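# Bend a rod into an upright arch between two sockets

## Task

Shape the rod into a standing arch so that each of its two ends sits in its own socket on the board.

## Robot and tools

Robot: two arms, left_arm and right_arm, each with a two-finger gripper and a wrist camera. Calibrated base poses in the scene frame: left_arm at (-0.023, +0.225, 0) m, quat_wxyz (+1.000, 0, 0, -0.008); right_arm at (+0.010, -0.343, 0) m, quat_wxyz (+1.000, 0, 0, -0.009). A camera stand sits on the floor behind the arms. Loose objects may get a brief push now and then.

Frames. Scene frame: origin at table-top height, halfway between the nominal bases; +z up, +x out over the table, left_arm toward +y (arm names do not match image sides). Fixed cameras and the table use the scene frame. Each arm reports its hand pose, velocities, targets and wrist-camera pose in its own base frame. Movement offsets are taken along the axes of that arm's current Hand target. The gripper's fingers point along its +z and open and close along its y. end_effector_position (metres) is the spot between the pads, roughly 1 cm short of the tips; end_effector_quat_wxyz is its orientation. Reported positions can be off by a few centimetres, more when the arm reaches far.

A row of numbers (used by execute_actions and move): always 14 values in [-1, 1], one list covering both arms: dx, dy, dz, rx, ry, rz, opening for left_arm, then the same seven for right_arm. dx..rz are an offset (not a pose) from that arm's Hand target as it stood when the action or move began; 1.0 equals 0.6 m for dx, dy, dz or 180 degrees for the rotation vector rx, ry, rz. Opening is absolute: +1 fully open (0.094 m), -1 closed. Sending six zeros re-requests the current Hand target; the opening number is always a real command, so repeat the current value to leave a gripper alone.

execute_actions(actions, cameras): actions is a list of actions; each action is up to 15 rows, one per 1/30 s step, the final row held to fill 15 steps. Every row counts from the start of its action, and each new action starts from the Hand target at that moment, so repeating an offset moves further. An empty list returns camera images plus fields normally omitted. cameras: list of names, ["all"], or []; an unknown name invalidates the call.

move(target, speed, blend, opening_speed, grip_force, blocking, cameras): drives each gripper in a straight line toward its offset. target is one 14-number row or a list of up to 15 rows, all offsets counted from the same starting Hand targets. speed: m/s, 0.002 to 2.9, default 0.25 (turning up to twice that in rad/s), one value or one per target. blend: corner rounding in m for a list; 0 stops at each point. opening_speed: opening-scale units per second, at least 0.2; use it to close gently. grip_force: newtons per pad, 10 to 50, one value or one per arm; it persists, and lower forces close slower. blocking=false returns after about 0.5 s while motion continues. Moves last at least 0.5 s and are cut at 10 s. Paths ignore obstacles and the other arm; faster moves lag and stray more and hit harder. Avoid paths passing near an arm's own base (it can flip the shoulder); route around. The result adds a move: line, e.g. done, off_target, moving, held or fault, plus limits (paced = pose clipped, held = steps withheld). done means at rest within 10 mm and 2 degrees; neither done nor off_target tells you about contact.

wait(seconds 0 to 10, cameras): lets time pass holding commands; returns early if a running move ends. stop(cameras): brakes a running move. zoom_image(camera, region [x0, y0, x1, y1] pixels, at most 504 by 504): enlarges part of the newest image of cam_head_left, cam_head_right, cam_low, cam_left_wrist or cam_right_wrist (all 504x504). finished_scene(scene): ends the current scene by number, irreversibly; the arch must hold with the robot released.

Results give per-arm pose, Hand target (the last commanded pose after clipping; next offsets start here), Tool commands, Joint positions (last value is opening in metres), joint velocities (may say within noise), joint torques and grip_measured (same scale as opening; up to ~2.5 mm wide when empty, a few mm narrower than a squeezed part). Action results also list end_effector_position at some steps. Orientation commands are clipped to 40 degrees from the measured orientation each step. Grippers often stop short or droop and tilt under friction and weight; check after each move, resend the missing offset, and correct tilt. Small moves may go sideways or not at all.

Joint ranges (rad): waist -2.618 to 3.054, shoulder 0 to 3.142, elbow 0 to 3.142 (straight 2.901), wrist pitch and yaw -1.571 to 1.571, wrist roll -2.094 to 2.094. Torques are positive toward larger angles; numbers 1 to 3 wrap at ±28 N m.

Avoid: dropping the rod or anything off the table, releasing a moving part, fast impacts with fixed or heavy things, hard pushes, the arms touching or one gripper closing on the other's fingers, strain on a wrist camera cable, and holding a stretched or blocked arm for long: motors heat up, give MOTOR HOT at 75 °C, fold the arm at 90 °C and drop it at 100 °C. A blocked arm keeps pressing until commanded back past its gripper. Release by commanding an opening well above grip_measured.

Each tool is called after ">>>" by a JSON object that holds its "method" and its "body", one argument or row to a line.

## Session

>>> {"method": "execute_actions", "body": {
  "actions": []
}}

>>> {"method": "zoom_image", "body": {
  "camera": "cam_head_left",
  "region": [160, 240, 420, 400]
}}

Scene clock: 0.00 s.
left_arm: end_effector_position=(+0.3938, -0.0067, +0.1064) grip_measured=+1.000 end_effector_quat_wxyz=(+0.590, -0.018, +0.806, +0.038) | right_arm: end_effector_position=(+0.3982, -0.0312, +0.0827) grip_measured=+1.000 end_effector_quat_wxyz=(+0.555, +0.026, +0.831, -0.027)
Joint positions: left_arm=[-0.092 1.493 0.367 0.816 -0.171 -0.012 0.094] | right_arm=[-0.077 1.558 0.402 0.764 0.004 -0.016 0.094]
Joint velocities: within noise
Joint torques (N m): no reading
Heat: left arm: 29 °C; right arm: 30 °C.
Hand target: left_arm +0.3961, -0.0061, +0.1127; +0.598, -0.022, +0.801, +0.038 | right_arm +0.4014, -0.0306, +0.0902; +0.565, +0.023, +0.825, -0.027
Tool commands: left_gripper/opening=+1.0 right_gripper/opening=+1.0

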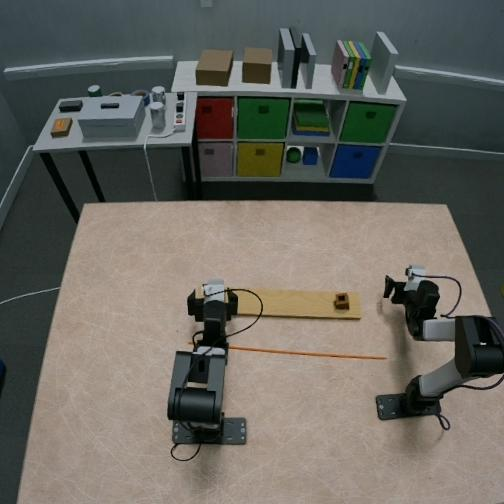

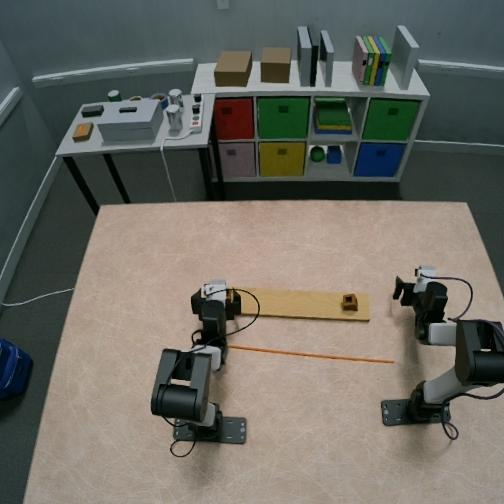

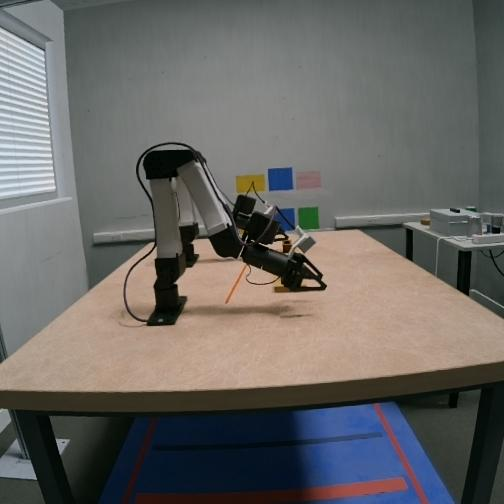

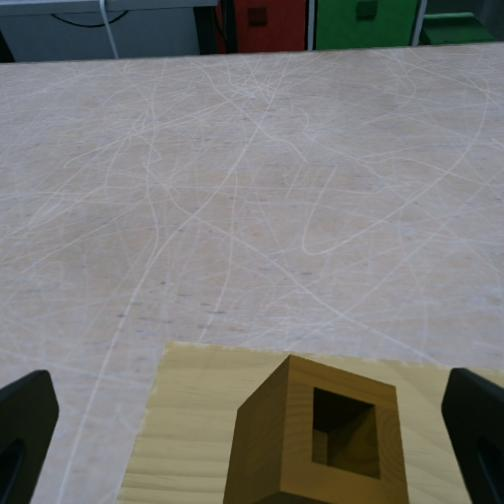

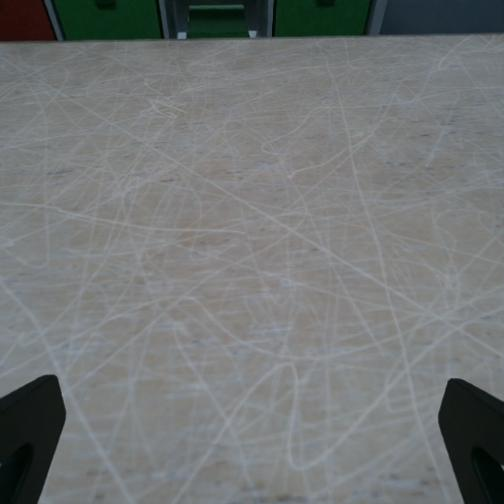

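Scaled by 1.938.

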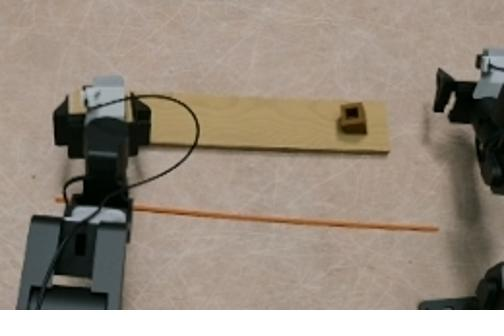

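>>> {"method": "move", "body": {
  "target": [0.1313, 0.0618, -0.1847, 0.3182, 0.3251, 0.5105, 0.5, 0.1785, 0.1970, -0.3767, -0.2559, 0.3442, -0.4508, 0.5],
  "speed": 0.3,
  "cameras": ["all"]
}}

Scene clock: 57.00 s.
left_arm: end_effector_position=(+0.2574, +0.0211, +0.0639) grip_measured=+0.503 end_effector_quat_wxyz=(-0.063, +0.735, +0.672, +0.065) | right_arm: end_effector_position=(+0.1566, +0.1024, +0.0658) grip_measured=+0.503 end_effector_quat_wxyz=(-0.070, -0.662, +0.744, -0.055)
Joint positions: left_arm=[-0.04 1.543 1.029 -1.053 -0.181 1.62 0.071] | right_arm=[0.687 1.402 0.907 -1.213 0.116 -0.76 0.071]
Joint torques (N m): left_arm=[-1.07 -3.9 10.67 -0.01 -0.14 0.13] | right_arm=[0.21 -4.01 8.2 -0.08 0.14 0.08]
Heat: left arm: 31 °C; right arm: 34 °C.
Hand target: left_arm +0.2648, +0.0219, +0.0697; -0.066, +0.744, +0.661, +0.073 | right_arm +0.1605, +0.1039, +0.0696; -0.071, -0.663, +0.743, -0.063
Off the commanded pose: left_arm 0.010 m, 2 deg | right_arm 0.006 m, 1 deg.
move: done

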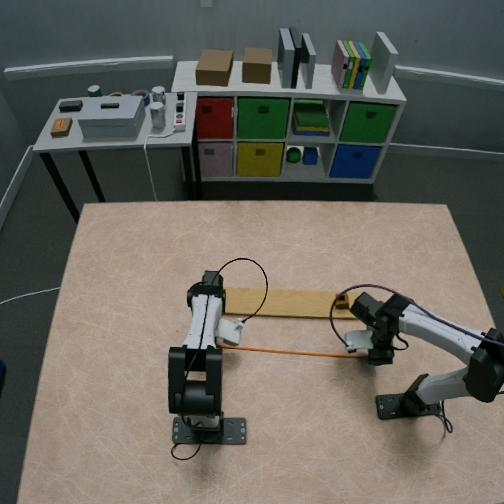

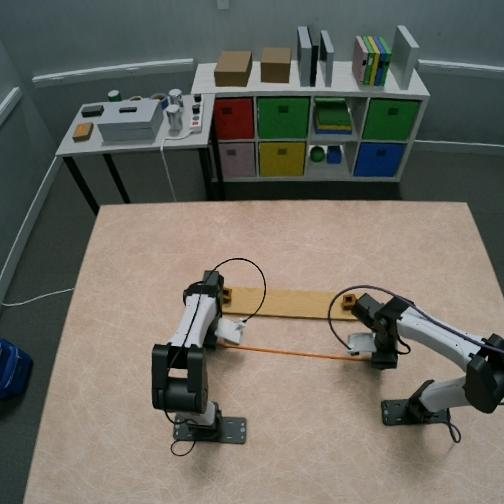

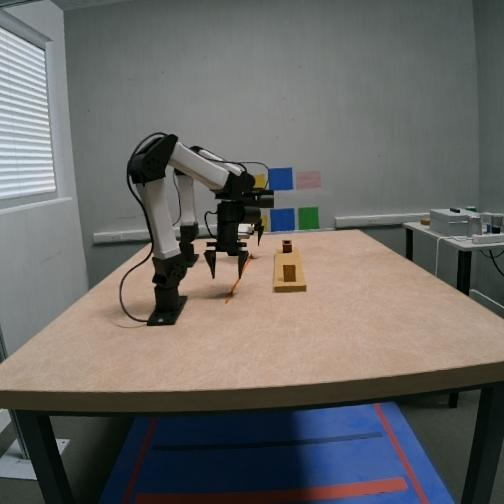

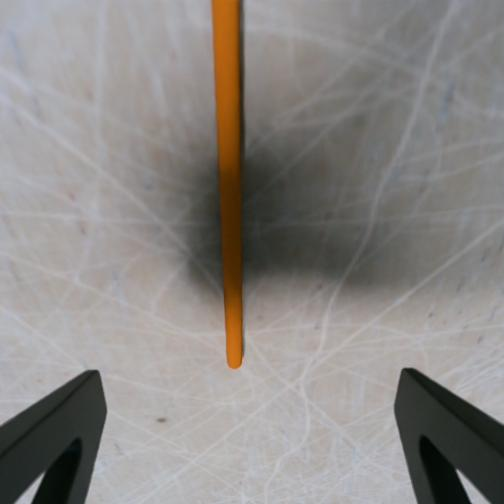

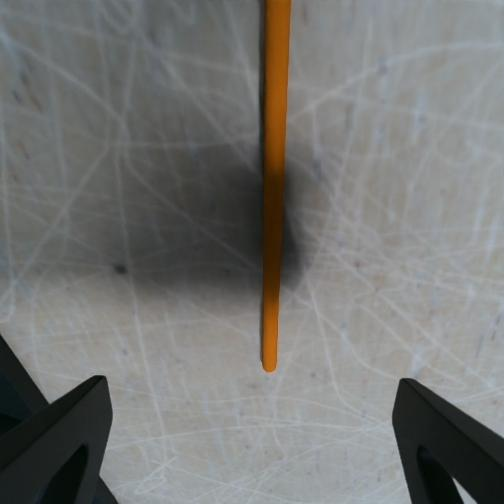

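>>> {"method": "move", "body": {
  "target": [
    [-0.0283, -0.0003, 0.0657, 0, 0, 0.005, -0.4, -0.0153, -0.0087, 0.0752, 0, 0, -0.0039, -0.4],
    [-0.0333, -0.0003, 0.0907, 0, 0, 0.005, -0.4, -0.0208, -0.0087, 0.1040, 0, 0, -0.0039, -0.4]
  ],
  "speed": [0.15, 0.04],
  "blend": [0.008, 0],
  "cameras": ["cam_left_wrist", "cam_right_wrist", "cam_low"]
}}

Scene clock: 93.87 s.
left_arm: end_effector_position=(+0.2612, +0.0123, +0.0193) grip_measured=-0.397 end_effector_quat_wxyz=(-0.064, +0.746, +0.660, +0.065) | right_arm: end_effector_position=(+0.1595, +0.1041, +0.0142) grip_measured=-0.398 end_effector_quat_wxyz=(-0.077, -0.664, +0.741, -0.056)
Joint positions: left_arm=[-0.074 1.625 0.921 -0.869 -0.182 1.62 0.028] | right_arm=[0.687 1.509 0.779 -0.991 0.119 -0.766 0.028]
Joint torques (N m): left_arm=[-1.07 -4 5.29 0.48 -0.12 -0.1] | right_arm=[-1.25 -3.77 3.77 0.53 0.13 -0.11]
Heat: left arm: 33 °C; right arm: 34 °C.
Hand target: left_arm +0.2636, +0.0131, +0.0125; -0.066, +0.749, +0.656, +0.073 | right_arm +0.1657, +0.1038, +0.0060; -0.071, -0.667, +0.739, -0.062
Off the commanded pose: left_arm 0.007 m, 1 deg | right_arm 0.010 m, 1 deg.
move: done
Images, in order (width x height): cam_low 504x504, cam_left_wrist 504x504, cam_right_wrist 504x504.

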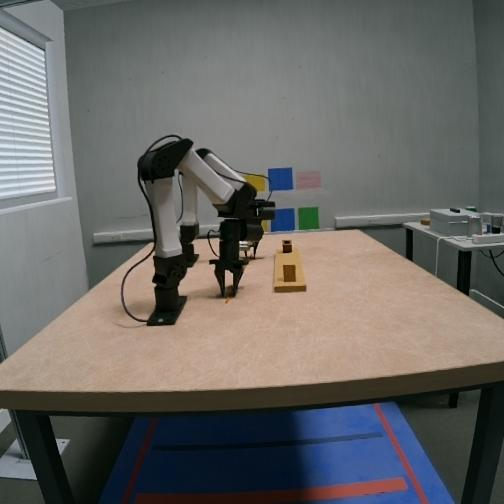

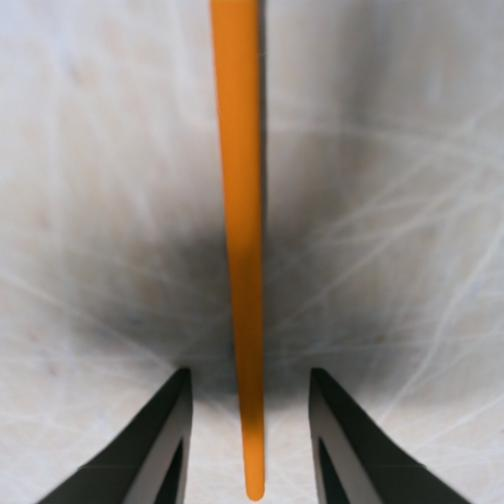

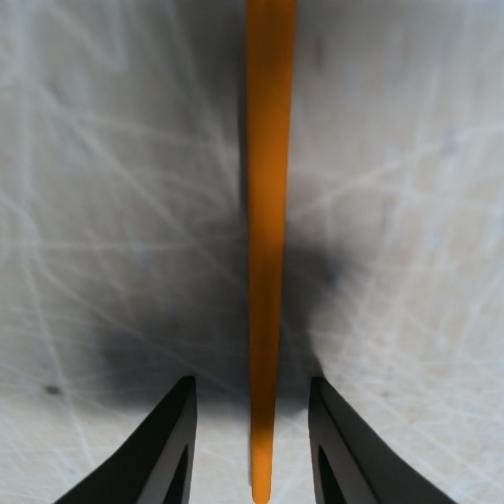

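>>> {"method": "move", "body": {
  "target": [0, 0, -0.0067, 0, 0, 0, -0.98, 0, 0, -0.0067, 0, 0, 0, -0.98],
  "speed": 0.05,
  "opening_speed": 0.6,
  "cameras": ["cam_left_wrist", "cam_right_wrist"]
}}

Scene clock: 104.40 s.
left_arm: end_effector_position=(+0.2638, +0.0121, +0.0193) grip_measured=-0.918 end_effector_quat_wxyz=(-0.060, +0.746, +0.660, +0.068) | right_arm: end_effector_position=(+0.1681, +0.1050, +0.0139) grip_measured=-0.908 end_effector_quat_wxyz=(-0.064, -0.668, +0.738, -0.070)
Joint positions: left_arm=[-0.074 1.625 0.921 -0.858 -0.182 1.62 0.004] | right_arm=[0.687 1.509 0.779 -0.962 0.146 -0.777 0.004]
Joint torques (N m): left_arm=[-1.31 -4.62 6.23 0.24 -0.13 -0.12] | right_arm=[-1.06 -4.31 4.97 0.24 -0.06 -0.09]
Heat: left arm: 32 °C; right arm: 33 °C.
Hand target: left_arm +0.2635, +0.0123, +0.0164; -0.066, +0.749, +0.656, +0.073 | right_arm +0.1658, +0.1045, +0.0099; -0.071, -0.667, +0.739, -0.062
Off the commanded pose: left_arm 0.003 m, 1 deg | right_arm 0.005 m, 1 deg.
move: done
Images, in order (width x height): cam_left_wrist 504x504, cam_right_wrist 504x504.

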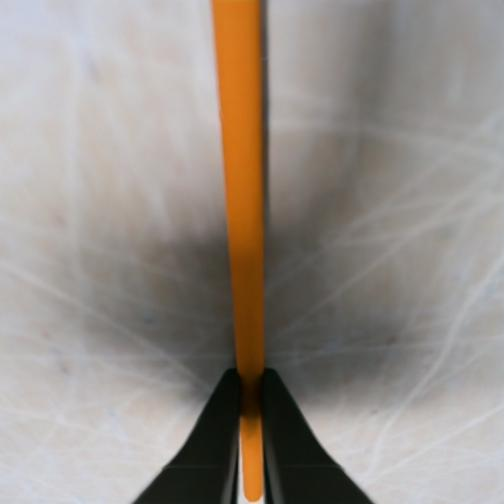

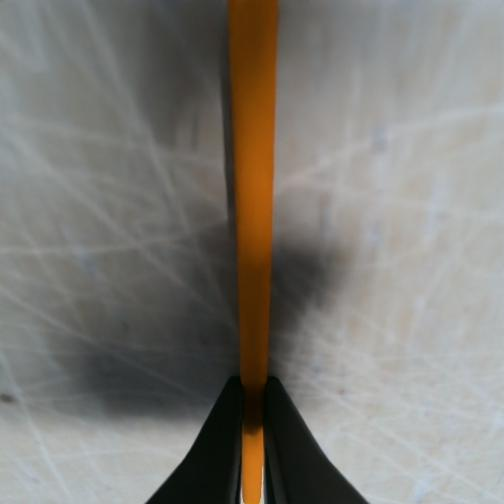

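>>> {"method": "move", "body": {
  "target": [0.0262, -0.0222, -0.1457, 0.0038, 0.0001, -0.0239, -0.98, 0.0252, -0.0257, -0.1507, 0.0038, -0.0001, -0.0150, -0.98],
  "speed": 0.15
}}

Scene clock: 149.43 s.
left_arm: end_effector_position=(+0.2447, +0.0138, +0.0945) grip_measured=-0.918 end_effector_quat_wxyz=(-0.079, +0.724, +0.682, +0.058) | right_arm: end_effector_position=(+0.1772, +0.1049, +0.0914) grip_measured=-0.909 end_effector_quat_wxyz=(+0.084, +0.686, -0.720, +0.061)
Joint positions: left_arm=[-0.079 1.507 1.116 -1.22 -0.191 1.548 0.004] | right_arm=[0.652 1.471 1.066 -1.321 0.139 -0.86 0.004]
Joint torques (N m): left_arm=[-1.2 -5.9 10.32 -0.09 -0.03 -0.24] | right_arm=[-1.05 -8.24 8.14 -0.1 0.05 -0.1]
Heat: left arm: 31 °C; right arm: 32 °C.
Hand target: left_arm +0.2504, +0.0123, +0.1053; -0.068, +0.723, +0.684, +0.072 | right_arm +0.1815, +0.1051, +0.1015; +0.069, +0.685, -0.722, +0.065
Off the commanded pose: left_arm 0.012 m, 2 deg | right_arm 0.011 m, 2 deg.
move: off_target (left_arm, right_arm)

>>> {"method": "move", "body": {
  "target": [
    [0.0187, 0.0335, -0.0372, -0.1622, -0.0217, -0.0383, -0.98, -0.0013, -0.0335, -0.0412, 0.1626, -0.0217, 0.0370, -0.98],
    [0.0398, 0.0845, -0.0707, -0.3218, -0.0403, -0.0880, -0.98, -0.0098, -0.0845, -0.0805, 0.3226, -0.0403, 0.0853, -0.98],
    [0.0585, 0.1468, -0.0873, -0.4515, -0.0539, -0.1406, -0.98, -0.0257, -0.1468, -0.1037, 0.4528, -0.0539, 0.1367, -0.98],
    [0.0405, 0.1468, -0.0915, -0.4274, -0.1346, -0.2112, -0.98, -0.0437, -0.1468, -0.1078, 0.4292, -0.1346, 0.2075, -0.98],
    [-0.0122, 0.1468, -0.1023, -0.3801, -0.2458, -0.3056, -0.98, -0.0967, -0.1468, -0.1182, 0.3828, -0.2458, 0.3023, -0.98],
    [-0.1063, 0.1468, -0.1222, -0.3045, -0.3721, -0.4085, -0.98, -0.1908, -0.1468, -0.1372, 0.3081, -0.3721, 0.4059, -0.98]
  ],
  "speed": 0.2,
  "blend": [0.015, 0.015, 0.01, 0.01, 0.01, 0],
  "cameras": ["all"]
}}

Scene clock: 164.30 s.
left_arm: end_effector_position=(+0.3283, -0.0517, +0.1508) grip_measured=-0.918 end_effector_quat_wxyz=(+0.621, +0.091, +0.778, +0.041) | right_arm: end_effector_position=(+0.2709, +0.1932, +0.1468) grip_measured=-0.909 end_effector_quat_wxyz=(+0.612, -0.073, +0.777, -0.126)
Joint positions: left_arm=[-0.265 0.987 0.222 0.532 -0.208 0.134 0.004] | right_arm=[1.121 1.373 0.515 0.266 1.168 0.257 0.004]
Joint torques (N m): left_arm=[-2.43 -1.02 12.53 2.01 0.4 -0.72] | right_arm=[1.55 -4.26 9.99 2.6 -0.47 0.37]
Heat: left arm: 31 °C; right arm: 32 °C.
Hand target: left_arm +0.3340, -0.0695, +0.1645; +0.631, +0.089, +0.771, -0.005 | right_arm +0.2764, +0.2282, +0.1608; +0.634, -0.046, +0.772, -0.030
Off the commanded pose: left_arm 0.023 m, 5 deg | right_arm 0.038 m, 12 deg.
move: off_target (left_arm, right_arm)

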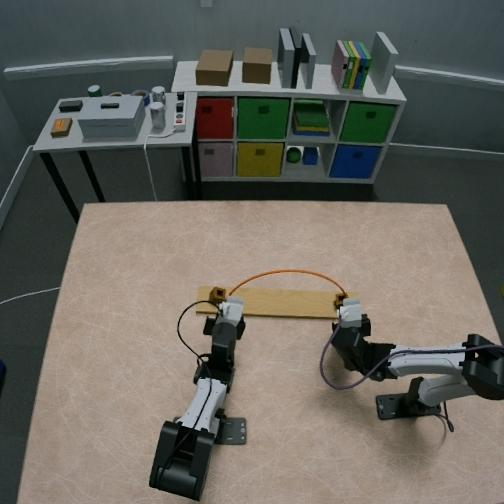

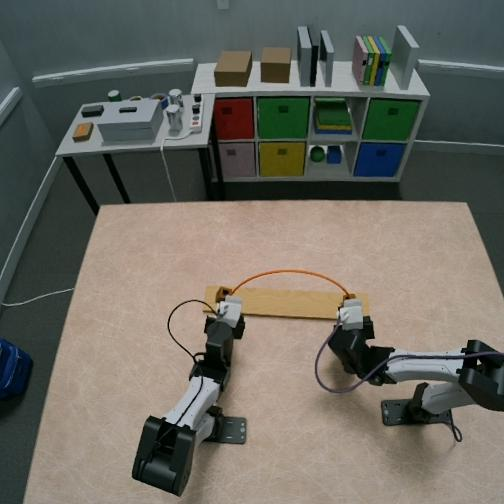

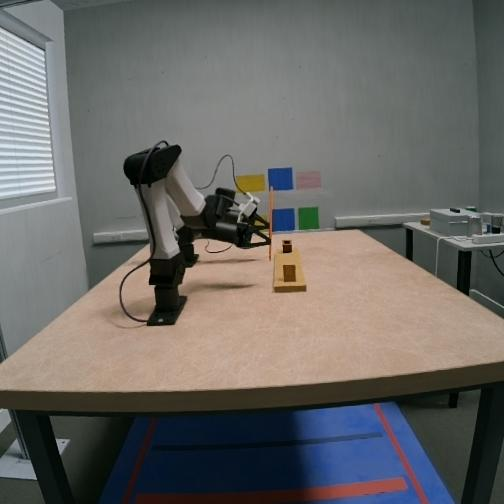

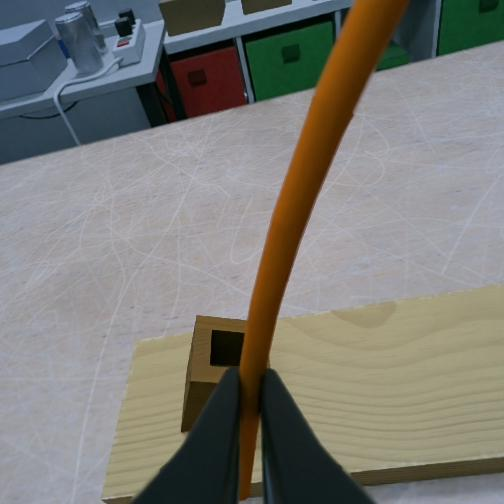

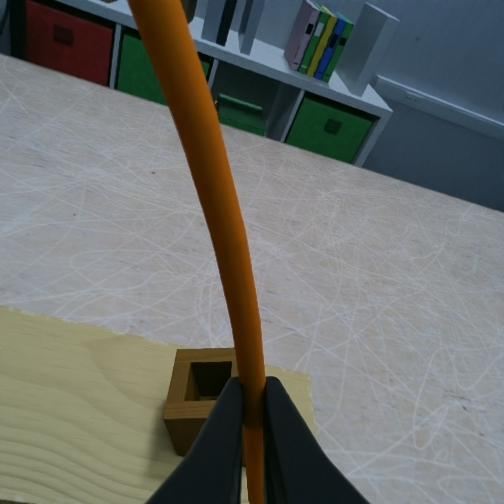

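>>> {"method": "zoom_image", "body": {
  "camera": "cam_left_wrist",
  "region": [170, 300, 290, 420]
}}

>>> {"method": "zoom_image", "body": {
  "camera": "cam_right_wrist",
  "region": [150, 330, 270, 450]
}}

Scaled by 4.200.

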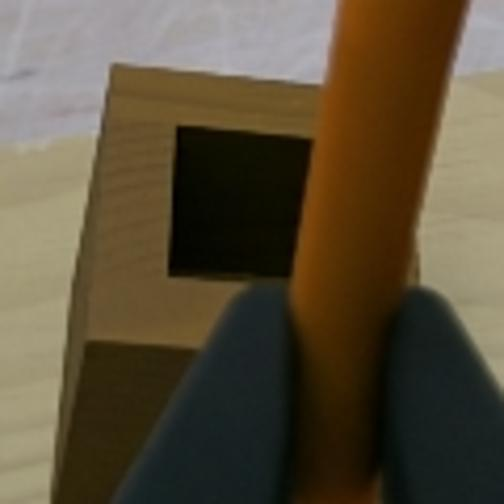

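Scaled by 4.200.

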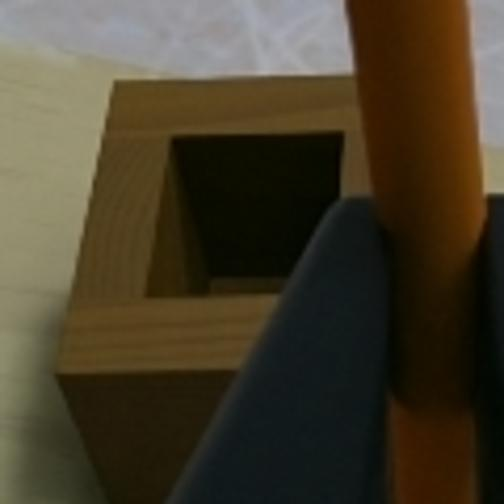

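>>> {"method": "move", "body": {
  "target": [-0.0225, 0.0317, 0.1232, 0, 0, 0, -0.98, -0.0167, -0.0197, 0.0930, -0.0031, -0.0015, 0.0163, -0.98],
  "speed": 0.1,
  "cameras": ["all"]
}}

>>> {"method": "zoom_image", "body": {
  "camera": "cam_low",
  "region": [250, 180, 330, 300]
}}

>>> {"method": "zoom_image", "body": {
  "camera": "cam_left_wrist",
  "region": [150, 370, 350, 504]
}}

>>> {"method": "zoom_image", "body": {
  "camera": "cam_right_wrist",
  "region": [150, 370, 350, 504]
}}

Scene clock: 218.27 s.
left_arm: end_effector_position=(+0.3966, -0.0468, +0.1375) grip_measured=-0.918 end_effector_quat_wxyz=(+0.591, +0.087, +0.801, +0.035) | right_arm: end_effector_position=(+0.3215, +0.1926, +0.1392) grip_measured=-0.909 end_effector_quat_wxyz=(+0.603, -0.056, +0.791, -0.087)
Joint positions: left_arm=[-0.166 1.377 0.444 0.629 -0.112 0.134 0.004] | right_arm=[0.927 1.473 0.549 0.465 0.949 0.167 0.004]
Joint torques (N m): left_arm=[-0.44 -2.88 11.6 2.83 0.65 -0.41] | right_arm=[-0.46 -5.35 9.29 2.92 -0.45 0.19]
Heat: left arm: 35 °C; right arm: 39 °C.
Hand target: left_arm +0.4111, -0.0613, +0.1645; +0.631, +0.089, +0.771, -0.005 | right_arm +0.3334, +0.2182, +0.1609; +0.636, -0.030, +0.771, -0.010
Off the commanded pose: left_arm 0.034 m, 7 deg | right_arm 0.036 m, 10 deg.
move: off_target (left_arm, right_arm)

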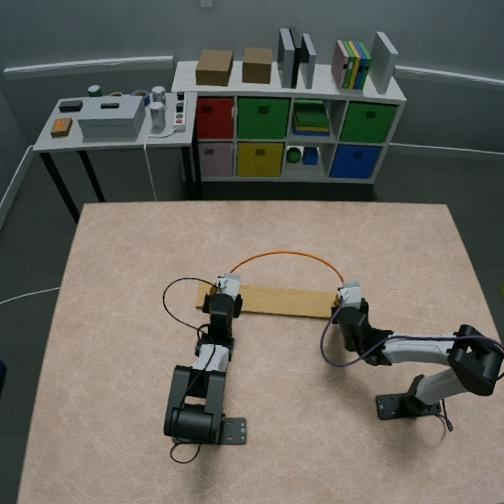

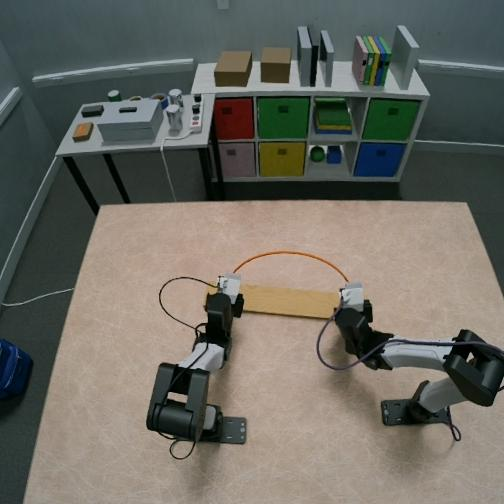

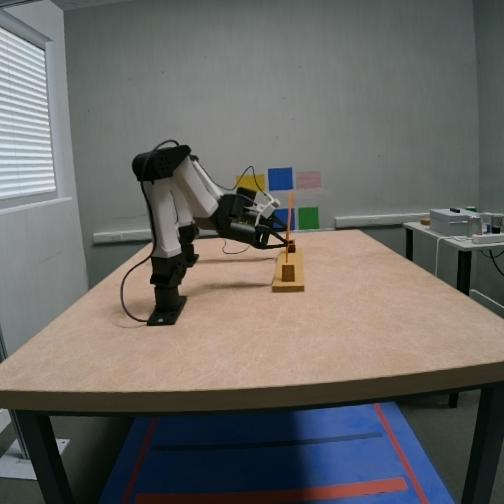

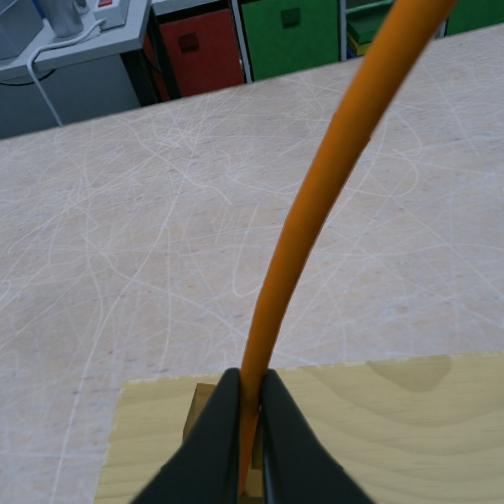

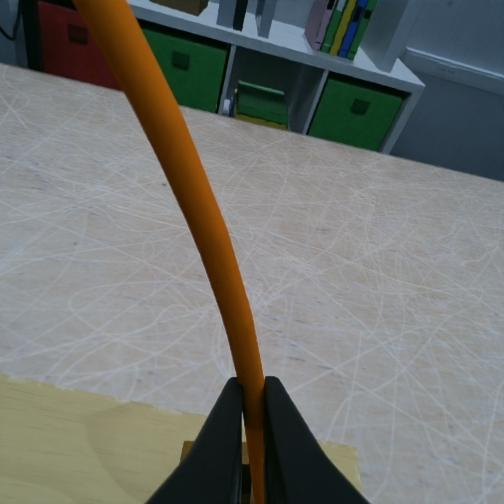

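Scaled by 4.200.

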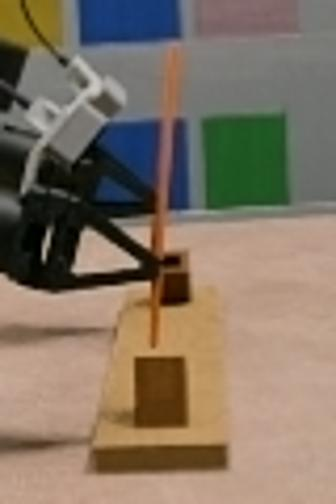

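Scaled by 2.520.

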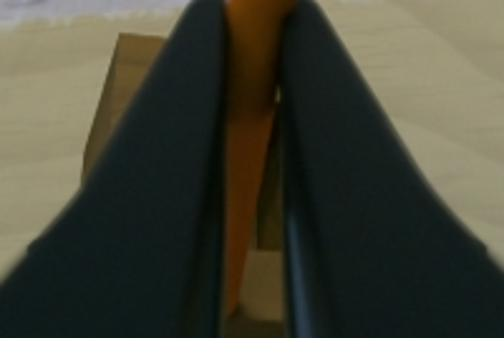

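Scaled by 2.520.

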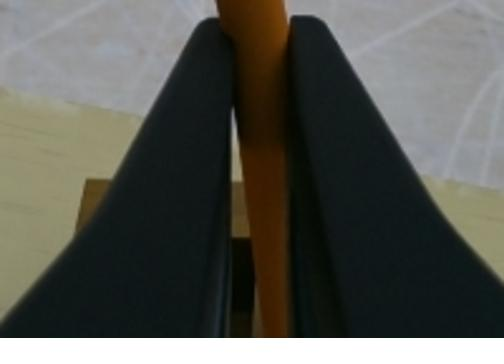

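>>> {"method": "move", "body": {
  "target": [-0.0050, 0.0038, 0.0259, 0, 0, 0, -0.98, -0.0023, 0.0113, 0.0085, 0, 0, 0, -0.98],
  "speed": 0.08,
  "cameras": ["all"]
}}

>>> {"method": "zoom_image", "body": {
  "camera": "cam_low",
  "region": [250, 180, 330, 300]
}}

>>> {"method": "zoom_image", "body": {
  "camera": "cam_left_wrist",
  "region": [150, 370, 350, 504]
}}

>>> {"method": "zoom_image", "body": {
  "camera": "cam_right_wrist",
  "region": [150, 370, 350, 504]
}}

Scene clock: 256.77 s.
left_arm: end_effector_position=(+0.4130, -0.0453, +0.1378) grip_measured=-0.918 end_effector_quat_wxyz=(+0.592, +0.084, +0.801, +0.037) | right_arm: end_effector_position=(+0.3257, +0.1982, +0.1377) grip_measured=-0.909 end_effector_quat_wxyz=(+0.602, -0.057, +0.792, -0.088)
Joint positions: left_arm=[-0.154 1.448 0.501 0.644 -0.108 0.134 0.004] | right_arm=[0.927 1.506 0.574 0.47 0.949 0.167 0.004]
Joint torques (N m): left_arm=[-0.64 -3.54 11.47 2.79 0.7 -0.39] | right_arm=[-0.38 -5.6 9.77 2.91 -0.44 0.18]
Heat: left arm: 39 °C; right arm: 46 °C.
Hand target: left_arm +0.4271, -0.0613, +0.1644; +0.631, +0.089, +0.771, -0.005 | right_arm +0.3385, +0.2252, +0.1609; +0.636, -0.030, +0.771, -0.010
Off the commanded pose: left_arm 0.034 m, 7 deg | right_arm 0.038 m, 11 deg.
move: off_target (left_arm, right_arm)

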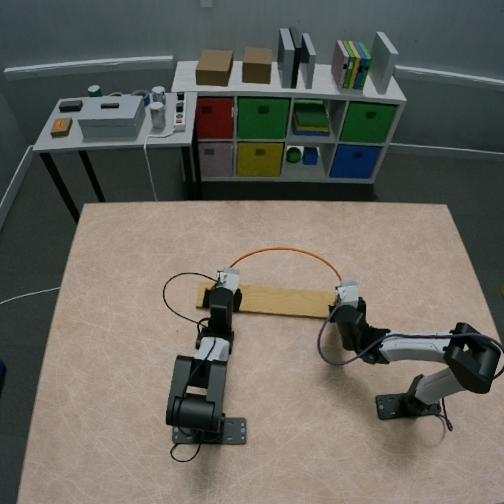

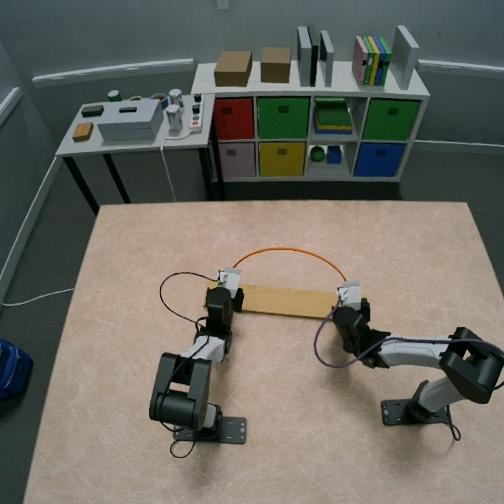

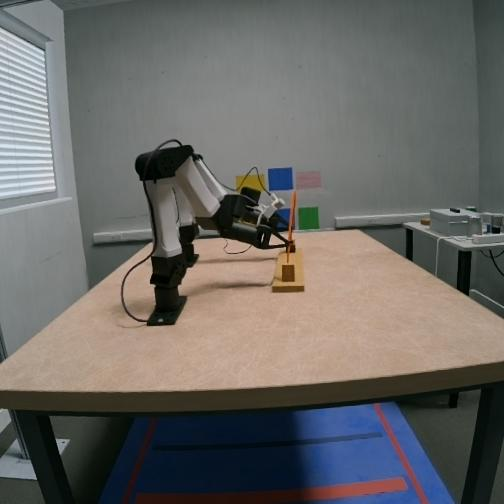

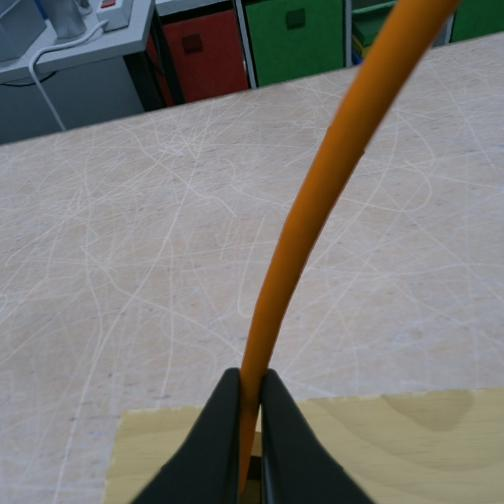

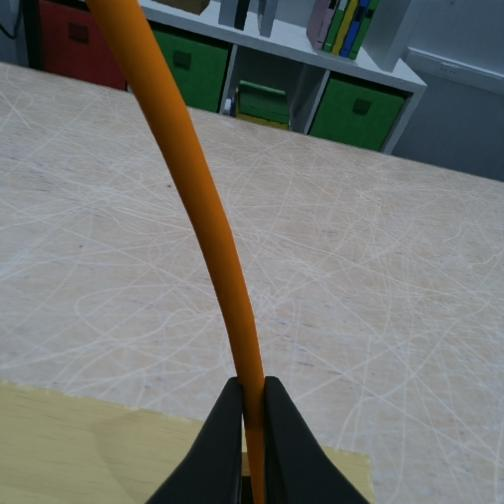

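Scaled by 4.200.

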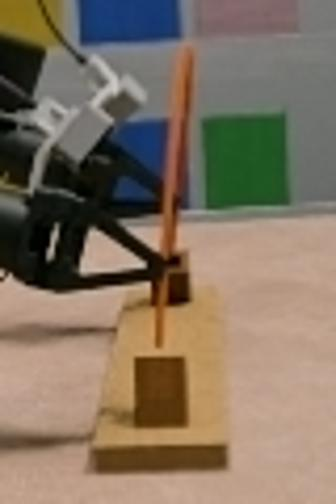

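Scaled by 2.520.

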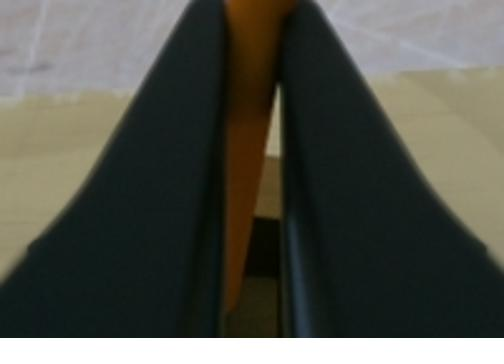

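Scaled by 2.520.

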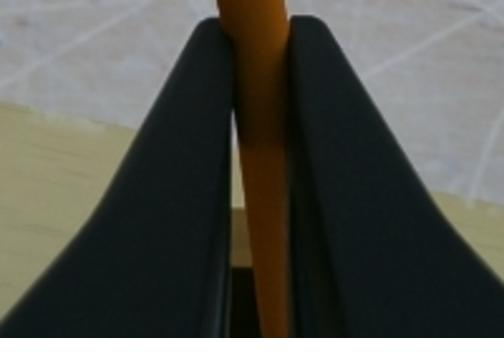

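>>> {"method": "move", "body": {
  "target": [0.0818, -0.0088, 0.0172, 0, -0.028, 0, -0.98, 0.0767, 0.0043, 0.0098, 0, -0.017, 0, -0.98],
  "speed": 0.06,
  "cameras": ["all"]
}}

>>> {"method": "zoom_image", "body": {
  "camera": "cam_low",
  "region": [250, 180, 330, 300]
}}

>>> {"method": "zoom_image", "body": {
  "camera": "cam_left_wrist",
  "region": [130, 370, 330, 504]
}}

>>> {"method": "zoom_image", "body": {
  "camera": "cam_right_wrist",
  "region": [170, 370, 370, 504]
}}

Scene clock: 292.50 s.
left_arm: end_effector_position=(+0.4285, -0.0455, +0.1060) grip_measured=-0.918 end_effector_quat_wxyz=(+0.643, +0.075, +0.761, +0.034) | right_arm: end_effector_position=(+0.3313, +0.2036, +0.0991) grip_measured=-0.909 end_effector_quat_wxyz=(+0.623, -0.050, +0.776, -0.083)
Joint positions: left_arm=[-0.146 1.767 0.432 1.164 -0.101 0.134 0.004] | right_arm=[0.927 1.732 0.499 0.856 0.961 0.116 0.004]
Joint torques (N m): left_arm=[-0.88 -4.56 4.74 2.88 0.77 -0.37] | right_arm=[0.61 -6.56 5.3 3.06 -0.41 0.19]
Heat: left arm: 41 °C; right arm: 46 °C.
Hand target: left_arm +0.4271, -0.0613, +0.1141; +0.664, +0.088, +0.742, -0.009 | right_arm +0.3354, +0.2252, +0.1145; +0.656, -0.030, +0.754, -0.009
Off the commanded pose: left_arm 0.018 m, 6 deg | right_arm 0.027 m, 10 deg.
move: off_target (left_arm, right_arm)

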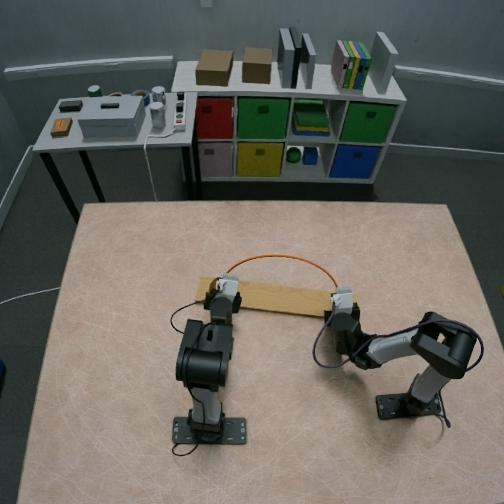

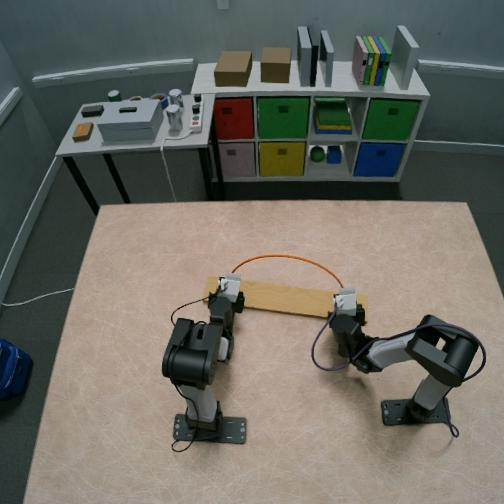

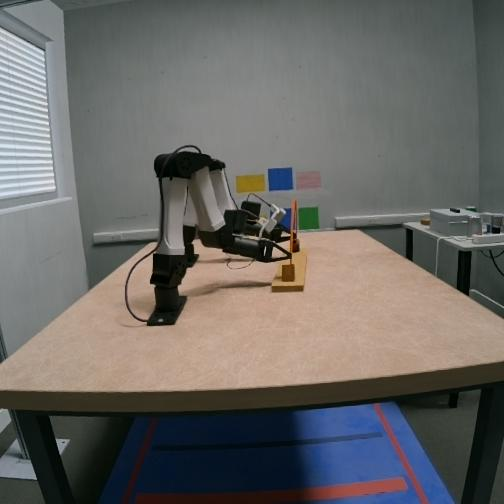

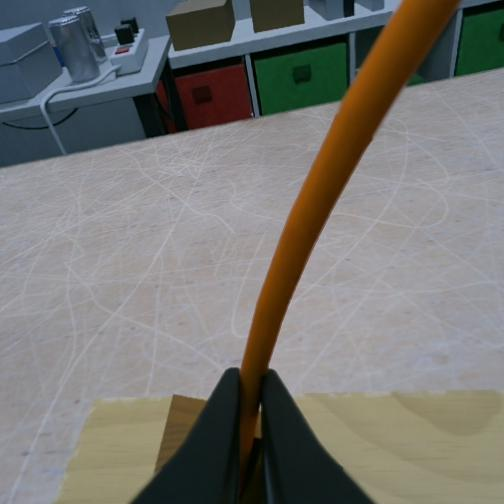

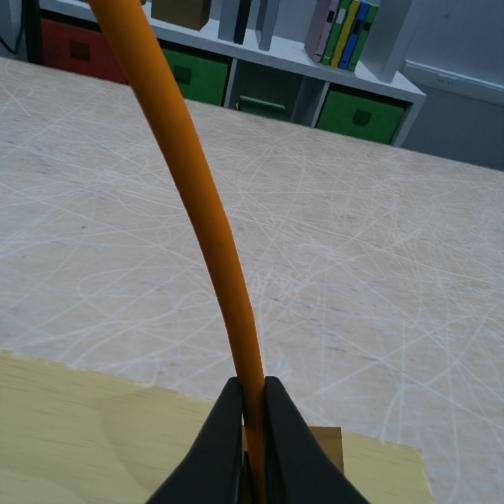

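Scaled by 4.200.

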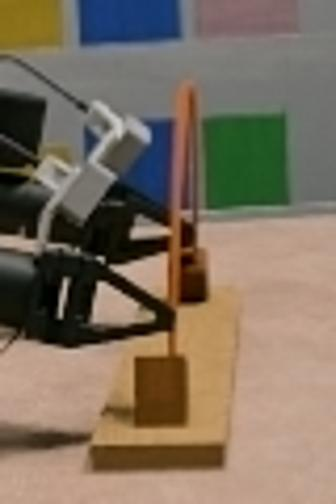

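Scaled by 2.520.

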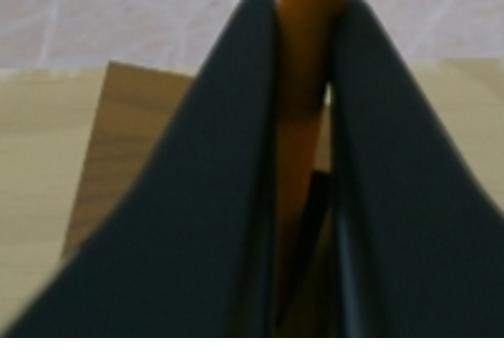

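Scaled by 2.520.

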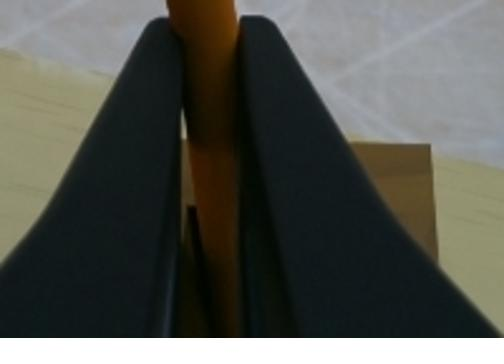

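>>> {"method": "move", "body": {
  "target": [0.0140, 0.0180, -0.0180, -0.0054, 0.0024, 0.0271, -0.98, 0.0098, -0.0288, -0.0232, 0.0083, 0.0039, -0.0435, -0.98],
  "speed": 0.05,
  "cameras": ["all"]
}}

>>> {"method": "zoom_image", "body": {
  "camera": "cam_low",
  "region": [250, 180, 330, 300]
}}

>>> {"method": "zoom_image", "body": {
  "camera": "cam_left_wrist",
  "region": [130, 370, 330, 504]
}}

>>> {"method": "zoom_image", "body": {
  "camera": "cam_right_wrist",
  "region": [170, 370, 370, 504]
}}

Scene clock: 324.87 s.
left_arm: end_effector_position=(+0.4201, -0.0373, +0.1066) grip_measured=-0.918 end_effector_quat_wxyz=(+0.650, +0.101, +0.751, +0.056) | right_arm: end_effector_position=(+0.3231, +0.1959, +0.0972) grip_measured=-0.909 end_effector_quat_wxyz=(+0.628, -0.088, +0.766, -0.109)
Joint positions: left_arm=[-0.117 1.767 0.386 1.233 -0.069 0.21 0.004] | right_arm=[0.933 1.732 0.434 0.96 0.964 -0.005 0.004]
Joint torques (N m): left_arm=[-0.55 -4.22 4.21 2.67 0.62 -0.25] | right_arm=[0.95 -9.25 3.88 2.45 -0.08 0.12]
Heat: left arm: 43 °C; right arm: 52 °C.
Hand target: left_arm +0.4172, -0.0482, +0.1082; +0.662, +0.114, +0.741, +0.026 | right_arm +0.3214, +0.2073, +0.1116; +0.650, -0.073, +0.754, -0.064
Off the commanded pose: left_arm 0.012 m, 4 deg | right_arm 0.018 m, 6 deg.
move: off_target (left_arm, right_arm)

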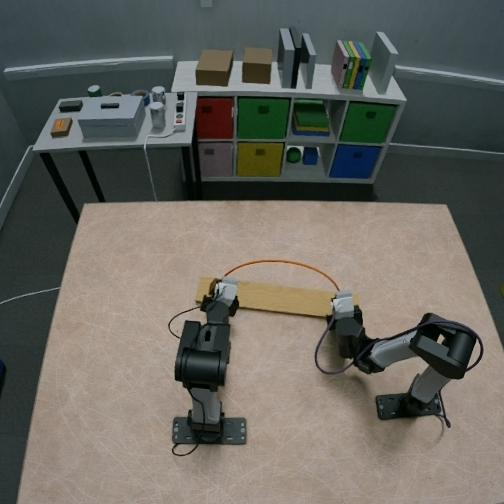

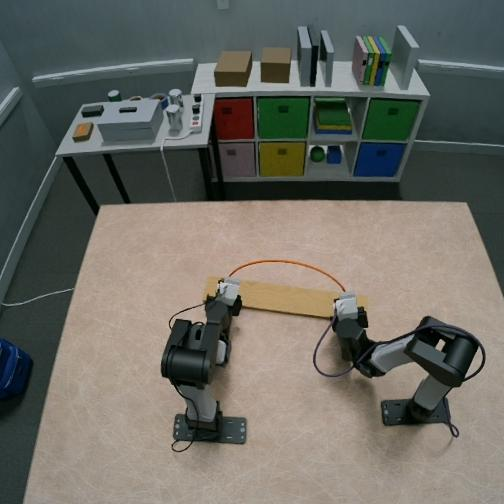

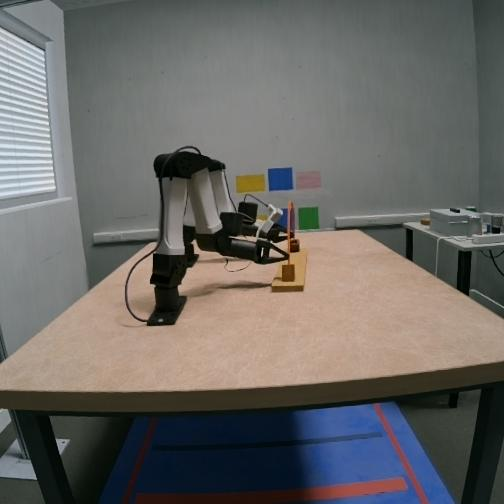

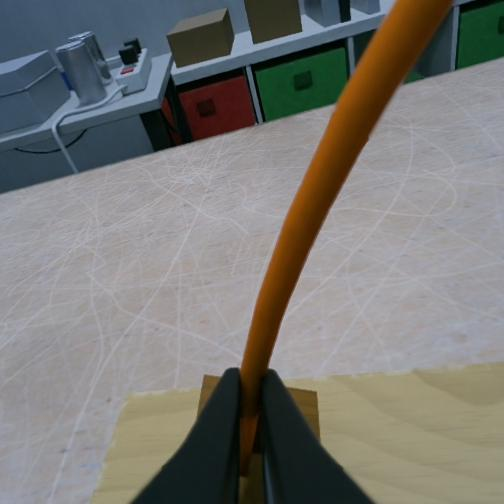

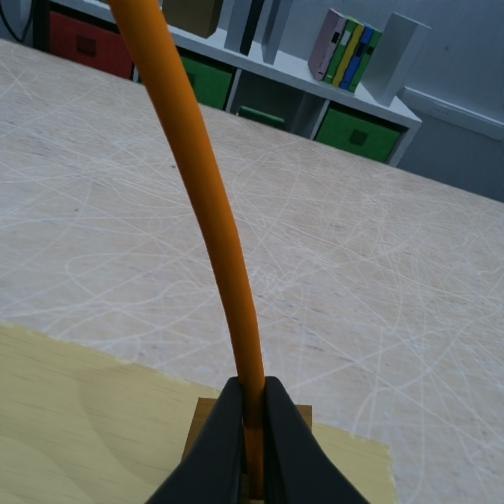

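Scaled by 4.200.

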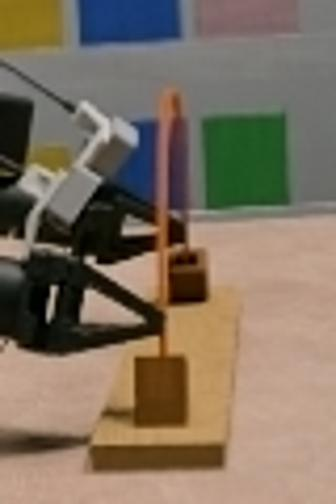

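Scaled by 2.520.

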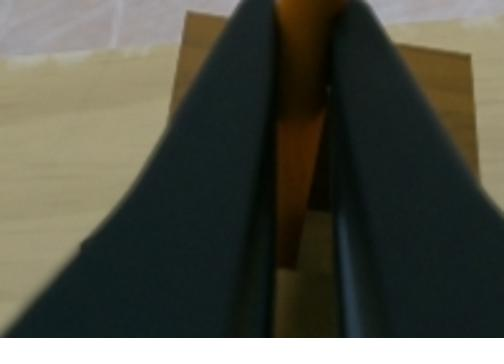

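Scaled by 2.520.

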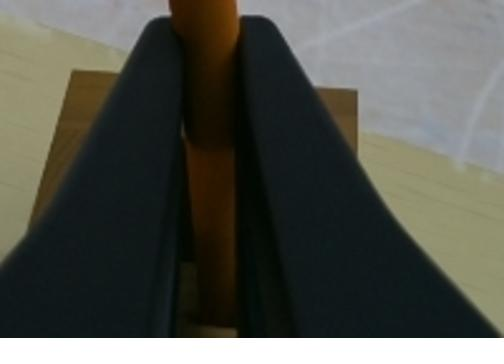

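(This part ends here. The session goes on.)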